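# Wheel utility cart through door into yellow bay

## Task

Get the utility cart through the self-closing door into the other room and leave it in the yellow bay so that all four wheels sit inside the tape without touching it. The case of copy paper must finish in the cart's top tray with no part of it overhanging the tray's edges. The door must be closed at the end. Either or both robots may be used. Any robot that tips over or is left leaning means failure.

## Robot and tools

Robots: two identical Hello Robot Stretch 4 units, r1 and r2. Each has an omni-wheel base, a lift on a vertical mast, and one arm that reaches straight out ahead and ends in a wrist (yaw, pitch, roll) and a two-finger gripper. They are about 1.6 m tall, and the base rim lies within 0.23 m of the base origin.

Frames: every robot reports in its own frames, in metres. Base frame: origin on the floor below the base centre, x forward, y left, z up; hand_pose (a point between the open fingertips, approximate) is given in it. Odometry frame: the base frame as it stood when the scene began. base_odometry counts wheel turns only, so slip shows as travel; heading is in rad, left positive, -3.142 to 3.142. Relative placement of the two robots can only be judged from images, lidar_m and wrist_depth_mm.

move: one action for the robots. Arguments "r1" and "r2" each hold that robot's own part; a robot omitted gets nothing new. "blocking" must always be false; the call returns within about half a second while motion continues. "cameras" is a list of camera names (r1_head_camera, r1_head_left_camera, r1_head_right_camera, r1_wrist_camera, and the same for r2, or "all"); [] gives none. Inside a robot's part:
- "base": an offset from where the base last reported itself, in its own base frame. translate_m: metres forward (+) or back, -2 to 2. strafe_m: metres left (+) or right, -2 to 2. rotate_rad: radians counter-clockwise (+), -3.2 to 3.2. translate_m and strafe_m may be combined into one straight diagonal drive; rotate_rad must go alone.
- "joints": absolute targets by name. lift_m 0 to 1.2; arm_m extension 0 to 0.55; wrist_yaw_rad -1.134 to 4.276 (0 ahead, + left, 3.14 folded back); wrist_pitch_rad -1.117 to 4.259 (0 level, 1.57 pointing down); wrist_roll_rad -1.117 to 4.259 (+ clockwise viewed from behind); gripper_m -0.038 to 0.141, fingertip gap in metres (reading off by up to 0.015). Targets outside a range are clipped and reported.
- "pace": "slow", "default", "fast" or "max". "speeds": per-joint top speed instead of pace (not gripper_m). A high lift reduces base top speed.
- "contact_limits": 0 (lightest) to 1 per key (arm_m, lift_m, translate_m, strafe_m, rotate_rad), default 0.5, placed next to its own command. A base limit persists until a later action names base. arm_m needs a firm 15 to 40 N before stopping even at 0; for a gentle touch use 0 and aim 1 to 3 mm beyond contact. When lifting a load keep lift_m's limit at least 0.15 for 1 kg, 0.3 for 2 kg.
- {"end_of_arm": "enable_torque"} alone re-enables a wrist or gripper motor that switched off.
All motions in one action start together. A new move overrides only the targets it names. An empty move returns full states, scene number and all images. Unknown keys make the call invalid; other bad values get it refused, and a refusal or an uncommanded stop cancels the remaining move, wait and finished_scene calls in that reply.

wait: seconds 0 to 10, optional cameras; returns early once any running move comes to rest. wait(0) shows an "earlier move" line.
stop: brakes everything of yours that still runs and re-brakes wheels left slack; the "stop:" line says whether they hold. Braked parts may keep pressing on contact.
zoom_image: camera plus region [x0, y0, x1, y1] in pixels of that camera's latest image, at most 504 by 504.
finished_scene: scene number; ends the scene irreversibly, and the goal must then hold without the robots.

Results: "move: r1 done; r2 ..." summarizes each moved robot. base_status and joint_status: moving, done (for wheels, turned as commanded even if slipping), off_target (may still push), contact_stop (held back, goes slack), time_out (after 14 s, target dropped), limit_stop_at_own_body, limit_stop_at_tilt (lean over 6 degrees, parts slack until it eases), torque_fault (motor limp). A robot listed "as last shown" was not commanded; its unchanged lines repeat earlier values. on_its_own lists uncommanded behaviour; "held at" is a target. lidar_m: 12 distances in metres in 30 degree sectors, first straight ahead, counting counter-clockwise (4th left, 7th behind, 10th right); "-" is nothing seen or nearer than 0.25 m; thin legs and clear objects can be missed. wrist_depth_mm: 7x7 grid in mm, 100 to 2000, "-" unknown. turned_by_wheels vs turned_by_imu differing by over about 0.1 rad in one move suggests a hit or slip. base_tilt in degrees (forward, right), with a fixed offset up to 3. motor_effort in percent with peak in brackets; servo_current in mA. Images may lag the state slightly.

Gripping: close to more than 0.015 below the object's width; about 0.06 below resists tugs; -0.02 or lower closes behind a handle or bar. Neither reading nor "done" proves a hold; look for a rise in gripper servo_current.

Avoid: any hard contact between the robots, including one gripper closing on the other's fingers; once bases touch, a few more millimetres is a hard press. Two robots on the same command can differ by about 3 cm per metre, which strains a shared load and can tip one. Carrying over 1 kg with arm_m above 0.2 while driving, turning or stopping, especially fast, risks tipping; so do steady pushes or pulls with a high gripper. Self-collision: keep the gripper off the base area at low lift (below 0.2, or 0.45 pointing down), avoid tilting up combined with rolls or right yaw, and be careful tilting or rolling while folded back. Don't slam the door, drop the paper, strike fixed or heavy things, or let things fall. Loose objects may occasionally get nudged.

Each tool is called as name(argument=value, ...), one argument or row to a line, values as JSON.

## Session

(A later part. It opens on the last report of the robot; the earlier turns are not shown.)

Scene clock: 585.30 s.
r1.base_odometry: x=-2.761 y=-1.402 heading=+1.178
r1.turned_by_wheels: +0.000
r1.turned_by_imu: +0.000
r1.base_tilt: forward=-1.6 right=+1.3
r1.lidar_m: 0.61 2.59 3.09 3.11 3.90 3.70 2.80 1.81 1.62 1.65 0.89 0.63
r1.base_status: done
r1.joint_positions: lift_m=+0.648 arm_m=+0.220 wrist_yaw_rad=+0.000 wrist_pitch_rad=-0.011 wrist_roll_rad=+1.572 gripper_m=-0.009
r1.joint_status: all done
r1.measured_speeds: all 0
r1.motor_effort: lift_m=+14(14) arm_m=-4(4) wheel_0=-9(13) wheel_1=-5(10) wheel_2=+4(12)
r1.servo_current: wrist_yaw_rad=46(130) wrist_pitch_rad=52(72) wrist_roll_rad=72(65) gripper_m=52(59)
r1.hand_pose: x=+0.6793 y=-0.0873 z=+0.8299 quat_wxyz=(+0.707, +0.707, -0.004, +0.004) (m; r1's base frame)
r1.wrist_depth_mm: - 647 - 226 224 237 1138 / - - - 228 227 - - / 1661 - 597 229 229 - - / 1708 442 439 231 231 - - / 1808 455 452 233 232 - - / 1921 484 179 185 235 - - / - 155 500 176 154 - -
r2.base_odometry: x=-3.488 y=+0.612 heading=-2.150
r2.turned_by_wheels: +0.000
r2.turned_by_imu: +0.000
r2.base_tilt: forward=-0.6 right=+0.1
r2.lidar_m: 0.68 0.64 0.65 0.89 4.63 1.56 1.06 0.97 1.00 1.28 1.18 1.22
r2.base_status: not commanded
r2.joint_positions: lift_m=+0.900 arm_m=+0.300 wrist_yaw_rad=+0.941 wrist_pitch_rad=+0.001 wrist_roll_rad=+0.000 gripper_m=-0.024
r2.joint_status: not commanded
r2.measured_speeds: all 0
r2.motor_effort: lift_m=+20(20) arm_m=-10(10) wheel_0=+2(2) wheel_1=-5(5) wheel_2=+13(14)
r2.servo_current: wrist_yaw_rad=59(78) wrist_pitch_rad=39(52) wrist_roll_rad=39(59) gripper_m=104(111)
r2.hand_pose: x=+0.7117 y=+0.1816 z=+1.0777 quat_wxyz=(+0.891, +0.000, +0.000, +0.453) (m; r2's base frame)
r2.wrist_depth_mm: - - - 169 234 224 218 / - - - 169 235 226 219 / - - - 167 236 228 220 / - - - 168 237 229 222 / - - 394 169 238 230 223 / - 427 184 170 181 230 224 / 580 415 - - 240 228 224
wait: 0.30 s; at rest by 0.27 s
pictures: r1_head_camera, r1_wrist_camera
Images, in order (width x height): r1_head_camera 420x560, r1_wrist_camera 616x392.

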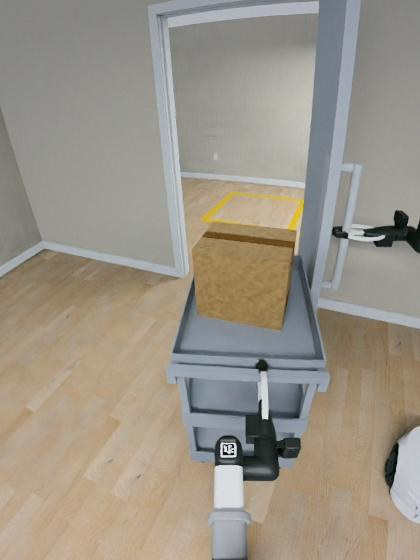

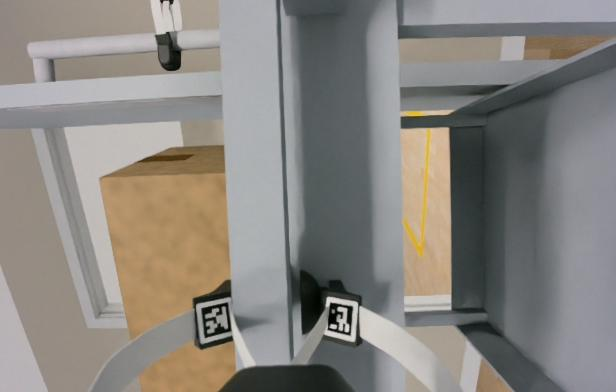

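move(
  blocking=false,
  r1={"base":{"translate_m":0.5,"strafe_m":-0.05},"pace":"slow"},
)

wait(
  seconds=8,
)

wait(
  seconds=0.3,
  cameras=["r1_head_camera","r1_wrist_camera","r2_head_camera"],
)

Scene clock: 591.57 s.
move: r1 moving
r1.base_odometry: x=-2.755 y=-1.391 heading=+1.179
r1.turned_by_wheels: +0.000
r1.turned_by_imu: +0.000
r1.base_tilt: forward=-1.6 right=+1.3
r1.lidar_m: 0.61 0.67 3.09 3.10 3.86 3.70 2.74 1.80 1.62 1.64 0.87 0.62
r1.base_status: translate_m moving; strafe_m moving
r1.joint_positions: lift_m=+0.648 arm_m=+0.220 wrist_yaw_rad=-0.002 wrist_pitch_rad=-0.011 wrist_roll_rad=+1.572 gripper_m=-0.009
r1.joint_status: not commanded
r1.measured_speeds: translate_m=+0.049 strafe_m=-0.005 rotate_rad=+0.003 lift_m=+0.000 arm_m=+0.000 wrist_yaw_rad=+0.000 wrist_pitch_rad=+0.000 wrist_roll_rad=+0.000
r1.motor_effort: lift_m=+14(14) arm_m=+2(4) wheel_0=+8(8) wheel_1=+5(5) wheel_2=-10(11)
r1.servo_current: wrist_yaw_rad=46(65) wrist_pitch_rad=65(65) wrist_roll_rad=46(59) gripper_m=52(59)
r1.hand_pose: x=+0.6791 y=-0.0879 z=+0.8299 quat_wxyz=(+0.707, +0.707, -0.005, +0.003) (m; r1's base frame)
r1.wrist_depth_mm: 634 634 - 224 222 229 1118 / 654 - - 224 224 564 - / 1756 - 597 226 227 - - / 1808 436 433 229 226 - - / 1808 452 452 229 229 - - / 1921 473 183 198 230 - - / - 152 488 181 174 - -
r2: as last shown
r2.base_tilt: forward=-0.6 right=+0.0
r2.lidar_m: 0.68 0.63 0.66 0.87 4.62 1.55 1.06 0.97 1.01 1.28 1.19 1.20
r2.motor_effort: lift_m=+20(20) arm_m=-9(10) wheel_0=+2(2) wheel_1=-5(5) wheel_2=+13(14)
r2.servo_current: wrist_yaw_rad=72(72) wrist_pitch_rad=39(46) wrist_roll_rad=39(52) gripper_m=98(104)
r2.wrist_depth_mm: - - - 169 234 224 218 / - - - 170 235 226 218 / - - - 167 236 227 221 / - - - 168 236 229 222 / - - 397 169 239 229 223 / - 668 183 170 181 229 224 / 580 424 260 - 238 228 225
pictures: none

Scene clock: 597.37 s.
earlier move: r1 done
r1.base_odometry: x=-2.524 y=-0.959 heading=+1.178
r1.turned_by_wheels: +0.000
r1.turned_by_imu: -0.001
r1.base_tilt: forward=-1.6 right=+1.3
r1.lidar_m: 0.62 2.00 2.94 2.99 3.69 4.16 3.02 1.96 1.78 0.66 0.74 0.58
r1.base_status: done
r1.joint_positions: lift_m=+0.648 arm_m=+0.220 wrist_yaw_rad=-0.002 wrist_pitch_rad=-0.011 wrist_roll_rad=+1.572 gripper_m=-0.009
r1.joint_status: not commanded
r1.measured_speeds: all 0
r1.motor_effort: lift_m=+14(14) arm_m=+4(4) wheel_0=+1(12) wheel_1=+1(9) wheel_2=-7(13)
r1.servo_current: wrist_yaw_rad=65(78) wrist_pitch_rad=65(72) wrist_roll_rad=46(65) gripper_m=52(59)
r1.hand_pose: x=+0.6791 y=-0.0880 z=+0.8299 quat_wxyz=(+0.707, +0.707, -0.005, +0.003) (m; r1's base frame)
r1.wrist_depth_mm: 402 421 399 202 205 413 413 / - - - 208 208 - - / - 449 436 216 213 - - / - 436 430 220 218 - - / - 469 459 225 226 - - / - - 183 190 181 - - / - 141 179 171 166 - -
r2.base_odometry: x=-3.488 y=+0.612 heading=-2.150
r2.turned_by_wheels: +0.000
r2.turned_by_imu: +0.001
r2.base_tilt: forward=-0.6 right=+0.1
r2.lidar_m: 0.69 0.73 0.67 0.82 4.63 1.51 1.06 0.97 1.01 1.29 1.17 1.22
r2.base_status: not commanded
r2.joint_positions: lift_m=+0.900 arm_m=+0.300 wrist_yaw_rad=+0.941 wrist_pitch_rad=+0.001 wrist_roll_rad=+0.000 gripper_m=-0.024
r2.joint_status: not commanded
r2.measured_speeds: all 0
r2.motor_effort: lift_m=+20(20) arm_m=-10(10) wheel_0=+2(2) wheel_1=-5(5) wheel_2=+13(14)
r2.servo_current: wrist_yaw_rad=65(72) wrist_pitch_rad=39(46) wrist_roll_rad=39(65) gripper_m=104(111)
r2.hand_pose: x=+0.7117 y=+0.1816 z=+1.0777 quat_wxyz=(+0.891, +0.000, +0.000, +0.453) (m; r2's base frame)
r2.wrist_depth_mm: - - - 169 234 224 217 / - - - 168 235 225 219 / - - - 167 236 227 220 / - - - 168 237 229 222 / - - - 169 239 229 224 / 574 - 184 171 181 229 224 / - - - - 239 228 225
wait: 5.80 of 8 s (r1 has come to rest)
pictures: none

Scene clock: 597.67 s.
r1.base_odometry: x=-2.524 y=-0.959 heading=+1.178
r1.turned_by_wheels: +0.000
r1.turned_by_imu: +0.000
r1.base_tilt: forward=-1.6 right=+1.3
r1.lidar_m: 0.62 2.01 2.94 2.97 3.71 4.17 3.01 1.93 1.78 0.67 0.73 0.57
r1.base_status: done
r1.joint_positions: lift_m=+0.648 arm_m=+0.220 wrist_yaw_rad=-0.002 wrist_pitch_rad=-0.011 wrist_roll_rad=+1.572 gripper_m=-0.009
r1.joint_status: not commanded
r1.measured_speeds: all 0
r1.motor_effort: lift_m=+14(14) arm_m=+4(4) wheel_0=+3(12) wheel_1=+1(9) wheel_2=-7(13)
r1.servo_current: wrist_yaw_rad=52(78) wrist_pitch_rad=59(72) wrist_roll_rad=59(65) gripper_m=46(59)
r1.hand_pose: x=+0.6791 y=-0.0880 z=+0.8299 quat_wxyz=(+0.707, +0.707, -0.005, +0.003) (m; r1's base frame)
r1.wrist_depth_mm: 404 421 394 204 204 413 413 / - - - 208 208 - - / - 452 439 215 214 - - / - 439 433 220 220 - - / - 473 455 225 226 - - / - - 183 189 181 - - / - 141 179 172 167 - -
r2.base_odometry: x=-3.488 y=+0.612 heading=-2.150
r2.turned_by_wheels: +0.000
r2.turned_by_imu: +0.000
r2.base_tilt: forward=-0.6 right=+0.1
r2.lidar_m: 0.68 0.73 0.68 0.81 4.62 1.54 1.06 0.96 1.00 1.27 1.17 1.22
r2.base_status: not commanded
r2.joint_positions: lift_m=+0.900 arm_m=+0.300 wrist_yaw_rad=+0.941 wrist_pitch_rad=+0.001 wrist_roll_rad=+0.000 gripper_m=-0.024
r2.joint_status: not commanded
r2.measured_speeds: all 0
r2.motor_effort: lift_m=+20(20) arm_m=-10(10) wheel_0=+2(2) wheel_1=-5(5) wheel_2=+14(14)
r2.servo_current: wrist_yaw_rad=65(72) wrist_pitch_rad=46(46) wrist_roll_rad=46(65) gripper_m=98(111)
r2.hand_pose: x=+0.7117 y=+0.1816 z=+1.0777 quat_wxyz=(+0.891, +0.000, +0.000, +0.453) (m; r2's base frame)
r2.wrist_depth_mm: - - - 169 233 225 217 / - - - 169 235 225 219 / - - - 167 236 227 221 / - - - 167 237 229 221 / - - - 169 238 230 224 / 580 - 184 170 182 230 224 / - - - - 238 228 224
wait: 0.30 s; at rest by 0.27 s
pictures: r1_head_camera, r1_wrist_camera, r2_head_camera
Images, in order (width x height): r1_head_camera 420x560, r1_wrist_camera 616x392, r2_head_camera 420x560.

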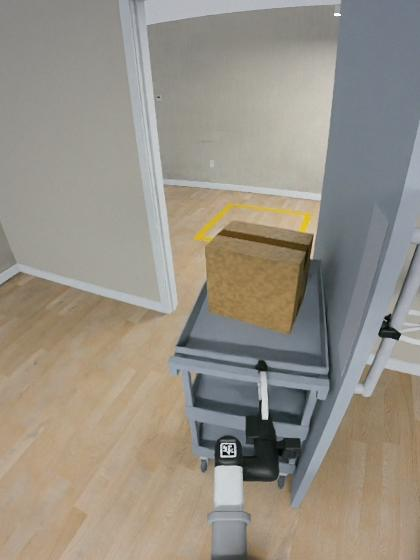

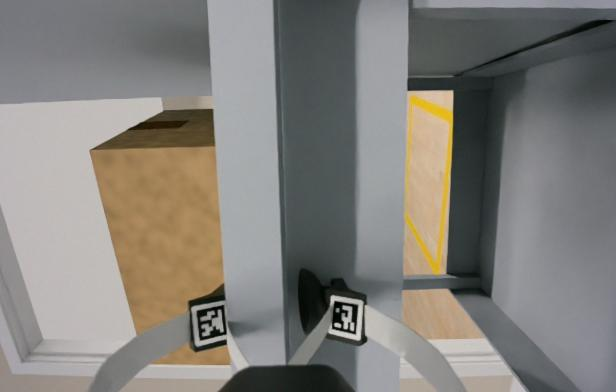

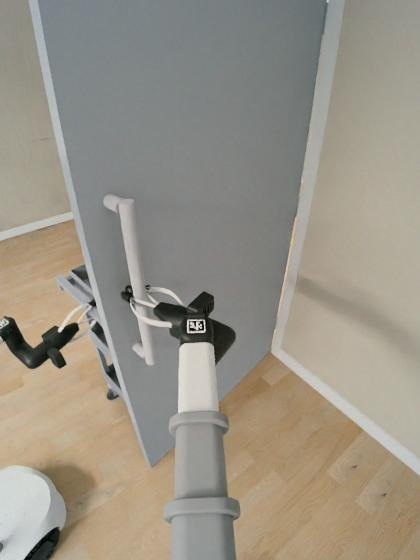

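move(
  blocking=false,
  r1={"base":{"translate_m":0.45,"strafe_m":0.0},"pace":"slow"},
)

wait(
  seconds=8,
)

wait(
  seconds=0.3,
  cameras=["r1_head_camera","r1_wrist_camera"],
)

Scene clock: 605.00 s.
move: r1 moving
r1.base_odometry: x=-2.519 y=-0.948 heading=+1.178
r1.turned_by_wheels: +0.000
r1.turned_by_imu: +0.000
r1.base_tilt: forward=-1.6 right=+1.3
r1.lidar_m: 0.61 2.01 2.95 2.99 3.70 4.18 3.04 1.97 1.78 0.66 0.73 0.58
r1.base_status: translate_m moving; strafe_m moving
r1.joint_positions: lift_m=+0.648 arm_m=+0.220 wrist_yaw_rad=-0.003 wrist_pitch_rad=-0.011 wrist_roll_rad=+1.572 gripper_m=-0.009
r1.joint_status: not commanded
r1.measured_speeds: translate_m=+0.048 strafe_m=+0.000 rotate_rad=-0.001 lift_m=+0.000 arm_m=+0.000 wrist_yaw_rad=-0.005 wrist_pitch_rad=+0.000 wrist_roll_rad=+0.000
r1.motor_effort: lift_m=+14(14) arm_m=+4(4) wheel_0=+2(7) wheel_1=+5(5) wheel_2=-12(12)
r1.servo_current: wrist_yaw_rad=72(72) wrist_pitch_rad=59(72) wrist_roll_rad=65(65) gripper_m=52(52)
r1.hand_pose: x=+0.6790 y=-0.0882 z=+0.8299 quat_wxyz=(+0.707, +0.707, -0.005, +0.003) (m; r1's base frame)
r1.wrist_depth_mm: 407 427 397 202 204 415 410 / - - - 208 208 - - / - 449 436 214 213 - - / - 436 430 220 220 - - / - 473 459 225 224 - - / - - 183 200 182 - - / 1464 142 179 172 167 - -
r2: as last shown
r2.lidar_m: 0.69 0.73 0.66 0.87 4.61 1.56 1.04 0.98 1.00 1.28 1.20 1.22
r2.motor_effort: lift_m=+20(20) arm_m=-9(10) wheel_0=+1(2) wheel_1=-5(5) wheel_2=+13(14)
r2.servo_current: wrist_yaw_rad=59(72) wrist_pitch_rad=33(46) wrist_roll_rad=59(59) gripper_m=111(111)
r2.wrist_depth_mm: - - - 169 233 224 218 / - - - 169 235 226 219 / - - - 167 236 227 220 / - - - 168 237 229 221 / - - - 169 238 229 224 / 585 - 182 170 181 229 224 / - - - - 239 229 226
pictures: none

Scene clock: 610.27 s.
earlier move: r1 done
r1.base_odometry: x=-2.351 y=-0.544 heading=+1.178
r1.turned_by_wheels: +0.000
r1.turned_by_imu: -0.005
r1.base_tilt: forward=-1.6 right=+1.2
r1.lidar_m: 0.61 1.47 2.78 2.80 3.51 4.59 3.34 2.14 0.75 0.41 0.26 0.45
r1.base_status: done
r1.joint_positions: lift_m=+0.648 arm_m=+0.220 wrist_yaw_rad=-0.005 wrist_pitch_rad=-0.011 wrist_roll_rad=+1.572 gripper_m=-0.009
r1.joint_status: not commanded
r1.measured_speeds: all 0
r1.motor_effort: lift_m=+14(14) arm_m=+4(4) wheel_0=-1(7) wheel_1=+1(6) wheel_2=-8(14)
r1.servo_current: wrist_yaw_rad=52(72) wrist_pitch_rad=72(78) wrist_roll_rad=46(72) gripper_m=46(59)
r1.hand_pose: x=+0.6788 y=-0.0890 z=+0.8299 quat_wxyz=(+0.707, +0.707, -0.006, +0.002) (m; r1's base frame)
r1.wrist_depth_mm: - - - 189 189 - - / - - 466 195 195 - - / - 413 404 206 205 - - / - 452 436 214 213 - - / - 504 484 223 224 - - / - - 181 185 230 - - / - 157 - 174 156 1537 -
r2.base_odometry: x=-3.488 y=+0.612 heading=-2.150
r2.turned_by_wheels: +0.000
r2.turned_by_imu: +0.001
r2.base_tilt: forward=-0.5 right=+0.1
r2.lidar_m: 0.69 0.71 0.84 4.93 4.62 1.57 1.06 0.98 1.01 1.28 1.18 1.23
r2.base_status: not commanded
r2.joint_positions: lift_m=+0.900 arm_m=+0.300 wrist_yaw_rad=+0.941 wrist_pitch_rad=+0.001 wrist_roll_rad=+0.000 gripper_m=-0.024
r2.joint_status: not commanded
r2.measured_speeds: all 0
r2.motor_effort: lift_m=+20(20) arm_m=-9(10) wheel_0=+1(2) wheel_1=-5(5) wheel_2=+14(14)
r2.servo_current: wrist_yaw_rad=59(72) wrist_pitch_rad=39(52) wrist_roll_rad=46(59) gripper_m=111(111)
r2.hand_pose: x=+0.7117 y=+0.1816 z=+1.0777 quat_wxyz=(+0.891, +0.000, +0.000, +0.453) (m; r2's base frame)
r2.wrist_depth_mm: - 439 - 169 234 224 218 / - 442 - 169 233 225 220 / - 442 - 167 236 227 220 / - 442 - 168 237 229 222 / - 449 - 169 238 230 223 / - 449 182 171 181 229 224 / - 424 - - 239 228 225
wait: 5.27 of 8 s (r1 has come to rest)
pictures: none

Scene clock: 610.57 s.
r1.base_odometry: x=-2.351 y=-0.544 heading=+1.178
r1.turned_by_wheels: +0.000
r1.turned_by_imu: +0.000
r1.base_tilt: forward=-1.7 right=+1.3
r1.lidar_m: 0.63 1.52 2.79 2.79 3.51 4.58 3.36 2.14 0.74 0.41 0.28 0.42
r1.base_status: done
r1.joint_positions: lift_m=+0.648 arm_m=+0.220 wrist_yaw_rad=-0.005 wrist_pitch_rad=-0.011 wrist_roll_rad=+1.572 gripper_m=-0.009
r1.joint_status: not commanded
r1.measured_speeds: all 0
r1.motor_effort: lift_m=+14(14) arm_m=+4(4) wheel_0=+0(7) wheel_1=+1(6) wheel_2=-8(14)
r1.servo_current: wrist_yaw_rad=46(72) wrist_pitch_rad=65(78) wrist_roll_rad=46(72) gripper_m=52(59)
r1.hand_pose: x=+0.6788 y=-0.0890 z=+0.8299 quat_wxyz=(+0.707, +0.707, -0.006, +0.002) (m; r1's base frame)
r1.wrist_depth_mm: - - - 189 188 - - / - - 466 196 195 - - / - 413 404 205 205 - - / - 452 439 216 213 - - / - 500 480 224 224 - - / - - 181 184 229 - - / - 157 - 174 156 1576 -
r2.base_odometry: x=-3.488 y=+0.612 heading=-2.150
r2.turned_by_wheels: +0.000
r2.turned_by_imu: +0.000
r2.base_tilt: forward=-0.6 right=+0.1
r2.lidar_m: 0.68 0.71 0.86 4.92 4.62 1.55 1.06 0.98 1.01 1.25 1.18 1.21
r2.base_status: not commanded
r2.joint_positions: lift_m=+0.900 arm_m=+0.300 wrist_yaw_rad=+0.941 wrist_pitch_rad=+0.001 wrist_roll_rad=+0.000 gripper_m=-0.024
r2.joint_status: not commanded
r2.measured_speeds: all 0
r2.motor_effort: lift_m=+20(20) arm_m=-10(10) wheel_0=+2(2) wheel_1=-5(5) wheel_2=+13(14)
r2.servo_current: wrist_yaw_rad=59(72) wrist_pitch_rad=39(52) wrist_roll_rad=46(59) gripper_m=111(111)
r2.hand_pose: x=+0.7117 y=+0.1816 z=+1.0777 quat_wxyz=(+0.891, +0.000, +0.000, +0.453) (m; r2's base frame)
r2.wrist_depth_mm: - 442 - 169 234 225 218 / - 442 - 169 235 225 219 / - 445 - 167 236 228 221 / - 445 - 168 237 229 222 / - 449 - 169 239 230 224 / - 449 182 170 181 229 224 / - 424 - - 238 228 225
wait: 0.30 s; at rest by 0.27 s
pictures: r1_head_camera, r1_wrist_camera
Images, in order (width x height): r1_head_camera 420x560, r1_wrist_camera 616x392.

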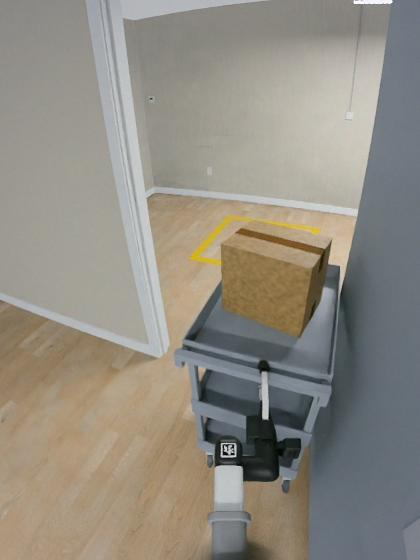

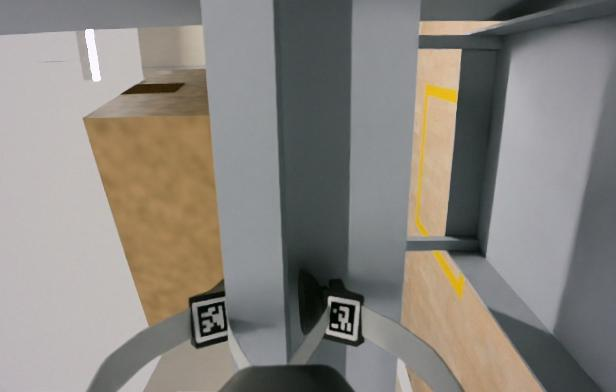

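move(
  blocking=false,
  r1={"base":{"translate_m":0.5,"strafe_m":-0.13},"pace":"slow"},
)

wait(
  seconds=8,
)

wait(
  seconds=0.3,
  cameras=["r1_head_camera","r1_wrist_camera"],
)

Scene clock: 621.07 s.
move: r1 moving
r1.base_odometry: x=-2.343 y=-0.534 heading=+1.177
r1.turned_by_wheels: +0.000
r1.turned_by_imu: +0.000
r1.base_tilt: forward=-1.6 right=+1.2
r1.lidar_m: 0.62 1.50 2.77 2.82 3.51 4.60 3.33 2.14 0.76 0.29 0.25 0.44
r1.base_status: translate_m moving; strafe_m moving
r1.joint_positions: lift_m=+0.648 arm_m=+0.220 wrist_yaw_rad=-0.005 wrist_pitch_rad=-0.011 wrist_roll_rad=+1.572 gripper_m=-0.009
r1.joint_status: not commanded
r1.measured_speeds: translate_m=+0.048 strafe_m=-0.012 rotate_rad=+0.000 lift_m=+0.000 arm_m=+0.000 wrist_yaw_rad=+0.000 wrist_pitch_rad=+0.000 wrist_roll_rad=+0.000
r1.motor_effort: lift_m=+14(14) arm_m=+4(4) wheel_0=+4(4) wheel_1=+3(4) wheel_2=-12(12)
r1.servo_current: wrist_yaw_rad=59(65) wrist_pitch_rad=59(72) wrist_roll_rad=46(65) gripper_m=52(52)
r1.hand_pose: x=+0.6788 y=-0.0890 z=+0.8299 quat_wxyz=(+0.707, +0.707, -0.006, +0.002) (m; r1's base frame)
r1.wrist_depth_mm: - - - 187 187 - - / - - 462 195 195 - - / - 413 404 202 204 - - / - 449 439 214 213 - - / - 508 484 223 224 - - / - - 182 185 229 - - / - 157 - 181 155 1618 -
r2: as last shown
r2.lidar_m: 0.68 0.70 0.87 4.93 4.62 1.58 1.04 0.94 0.98 1.28 1.18 1.22
r2.motor_effort: lift_m=+20(20) arm_m=-10(10) wheel_0=+2(2) wheel_1=-5(5) wheel_2=+14(14)
r2.servo_current: wrist_yaw_rad=72(72) wrist_pitch_rad=39(46) wrist_roll_rad=39(65) gripper_m=104(111)
r2.wrist_depth_mm: - 433 - 169 235 224 218 / - 436 - 169 234 225 220 / - 442 - 167 236 228 221 / - 442 - 168 237 228 222 / - 449 - 169 239 229 224 / - 445 181 170 181 229 224 / - 421 - - 239 229 225
pictures: none

Scene clock: 626.97 s.
earlier move: r1 done
r1.base_odometry: x=-2.040 y=-0.132 heading=+1.179
r1.turned_by_wheels: +0.001
r1.turned_by_imu: +0.004
r1.base_tilt: forward=-1.6 right=+1.3
r1.lidar_m: 0.59 1.10 1.77 2.75 3.44 5.10 - 0.25 0.25 0.25 0.25 0.38
r1.base_status: done
r1.joint_positions: lift_m=+0.648 arm_m=+0.220 wrist_yaw_rad=+0.002 wrist_pitch_rad=-0.011 wrist_roll_rad=+1.572 gripper_m=-0.009
r1.joint_status: not commanded
r1.measured_speeds: all 0
r1.motor_effort: lift_m=+14(14) arm_m=+4(4) wheel_0=+10(14) wheel_1=+5(8) wheel_2=+2(12)
r1.servo_current: wrist_yaw_rad=39(65) wrist_pitch_rad=65(72) wrist_roll_rad=46(72) gripper_m=46(59)
r1.hand_pose: x=+0.6795 y=-0.0867 z=+0.8299 quat_wxyz=(+0.707, +0.707, -0.003, +0.005) (m; r1's base frame)
r1.wrist_depth_mm: - - 121 174 173 - - / - 424 392 185 183 - - / - 410 402 196 194 - - / - 459 442 205 206 - - / - 530 496 221 219 - - / - - 183 187 229 - - / - 157 - 169 157 1537 -
r2.base_odometry: x=-3.488 y=+0.612 heading=-2.150
r2.turned_by_wheels: +0.000
r2.turned_by_imu: +0.001
r2.base_tilt: forward=-0.6 right=+0.1
r2.lidar_m: 0.69 0.70 3.85 4.93 4.60 1.58 1.05 0.99 1.01 1.26 1.19 1.20
r2.base_status: not commanded
r2.joint_positions: lift_m=+0.900 arm_m=+0.300 wrist_yaw_rad=+0.941 wrist_pitch_rad=+0.001 wrist_roll_rad=+0.000 gripper_m=-0.024
r2.joint_status: not commanded
r2.measured_speeds: all 0
r2.motor_effort: lift_m=+20(20) arm_m=-10(10) wheel_0=+2(2) wheel_1=-5(5) wheel_2=+14(14)
r2.servo_current: wrist_yaw_rad=59(78) wrist_pitch_rad=39(52) wrist_roll_rad=52(65) gripper_m=104(111)
r2.hand_pose: x=+0.7117 y=+0.1816 z=+1.0777 quat_wxyz=(+0.891, +0.000, +0.000, +0.453) (m; r2's base frame)
r2.wrist_depth_mm: - - - 169 233 225 218 / - - - 169 235 225 219 / - - - 168 236 228 221 / - - - 168 236 228 223 / - - - 169 239 229 224 / - - 184 170 181 229 224 / - - 260 - 238 228 226
wait: 5.90 of 8 s (r1 has come to rest)
pictures: none

Scene clock: 627.27 s.
r1.base_odometry: x=-2.040 y=-0.132 heading=+1.179
r1.turned_by_wheels: +0.000
r1.turned_by_imu: +0.000
r1.base_tilt: forward=-1.6 right=+1.2
r1.lidar_m: 0.61 1.09 1.78 2.75 3.44 5.10 - 0.26 0.25 0.25 0.25 0.36
r1.base_status: done
r1.joint_positions: lift_m=+0.648 arm_m=+0.220 wrist_yaw_rad=+0.002 wrist_pitch_rad=-0.011 wrist_roll_rad=+1.572 gripper_m=-0.009
r1.joint_status: not commanded
r1.measured_speeds: all 0
r1.motor_effort: lift_m=+14(14) arm_m=+4(4) wheel_0=+10(14) wheel_1=+5(8) wheel_2=+2(12)
r1.servo_current: wrist_yaw_rad=59(65) wrist_pitch_rad=65(72) wrist_roll_rad=39(72) gripper_m=52(59)
r1.hand_pose: x=+0.6795 y=-0.0867 z=+0.8299 quat_wxyz=(+0.707, +0.707, -0.003, +0.005) (m; r1's base frame)
r1.wrist_depth_mm: - - 121 174 173 - - / - 427 392 184 184 - - / - 410 399 195 195 - - / - 466 442 205 206 - - / - 530 492 221 219 - - / - - 184 187 184 - - / - 156 - 169 158 1537 -
r2.base_odometry: x=-3.488 y=+0.612 heading=-2.150
r2.turned_by_wheels: +0.000
r2.turned_by_imu: +0.000
r2.base_tilt: forward=-0.6 right=+0.0
r2.lidar_m: 0.68 0.71 3.87 4.93 4.60 1.58 1.04 0.97 1.01 1.26 1.19 1.22
r2.base_status: not commanded
r2.joint_positions: lift_m=+0.900 arm_m=+0.300 wrist_yaw_rad=+0.941 wrist_pitch_rad=+0.001 wrist_roll_rad=+0.000 gripper_m=-0.024
r2.joint_status: not commanded
r2.measured_speeds: all 0
r2.motor_effort: lift_m=+20(20) arm_m=-10(10) wheel_0=+2(2) wheel_1=-5(5) wheel_2=+13(14)
r2.servo_current: wrist_yaw_rad=59(78) wrist_pitch_rad=39(52) wrist_roll_rad=46(65) gripper_m=104(111)
r2.hand_pose: x=+0.7117 y=+0.1816 z=+1.0777 quat_wxyz=(+0.891, +0.000, +0.000, +0.453) (m; r2's base frame)
r2.wrist_depth_mm: - - - 169 234 224 219 / - - - 170 235 225 221 / - - - 167 236 228 221 / - - - 168 237 229 221 / - - - 169 239 229 224 / - - 183 170 181 229 224 / - - 262 - 239 227 224
wait: 0.30 s; at rest by 0.27 s
pictures: r1_head_camera, r1_wrist_camera
Images, in order (width x height): r1_head_camera 420x560, r1_wrist_camera 616x392.

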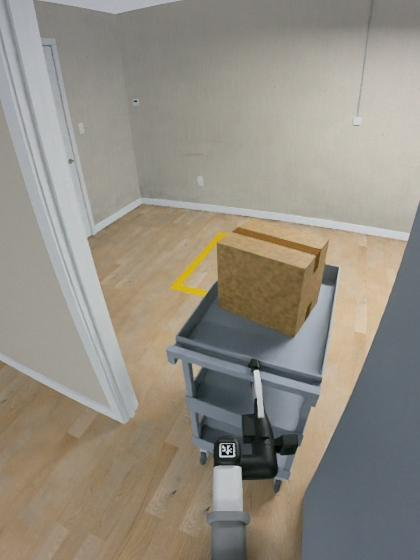

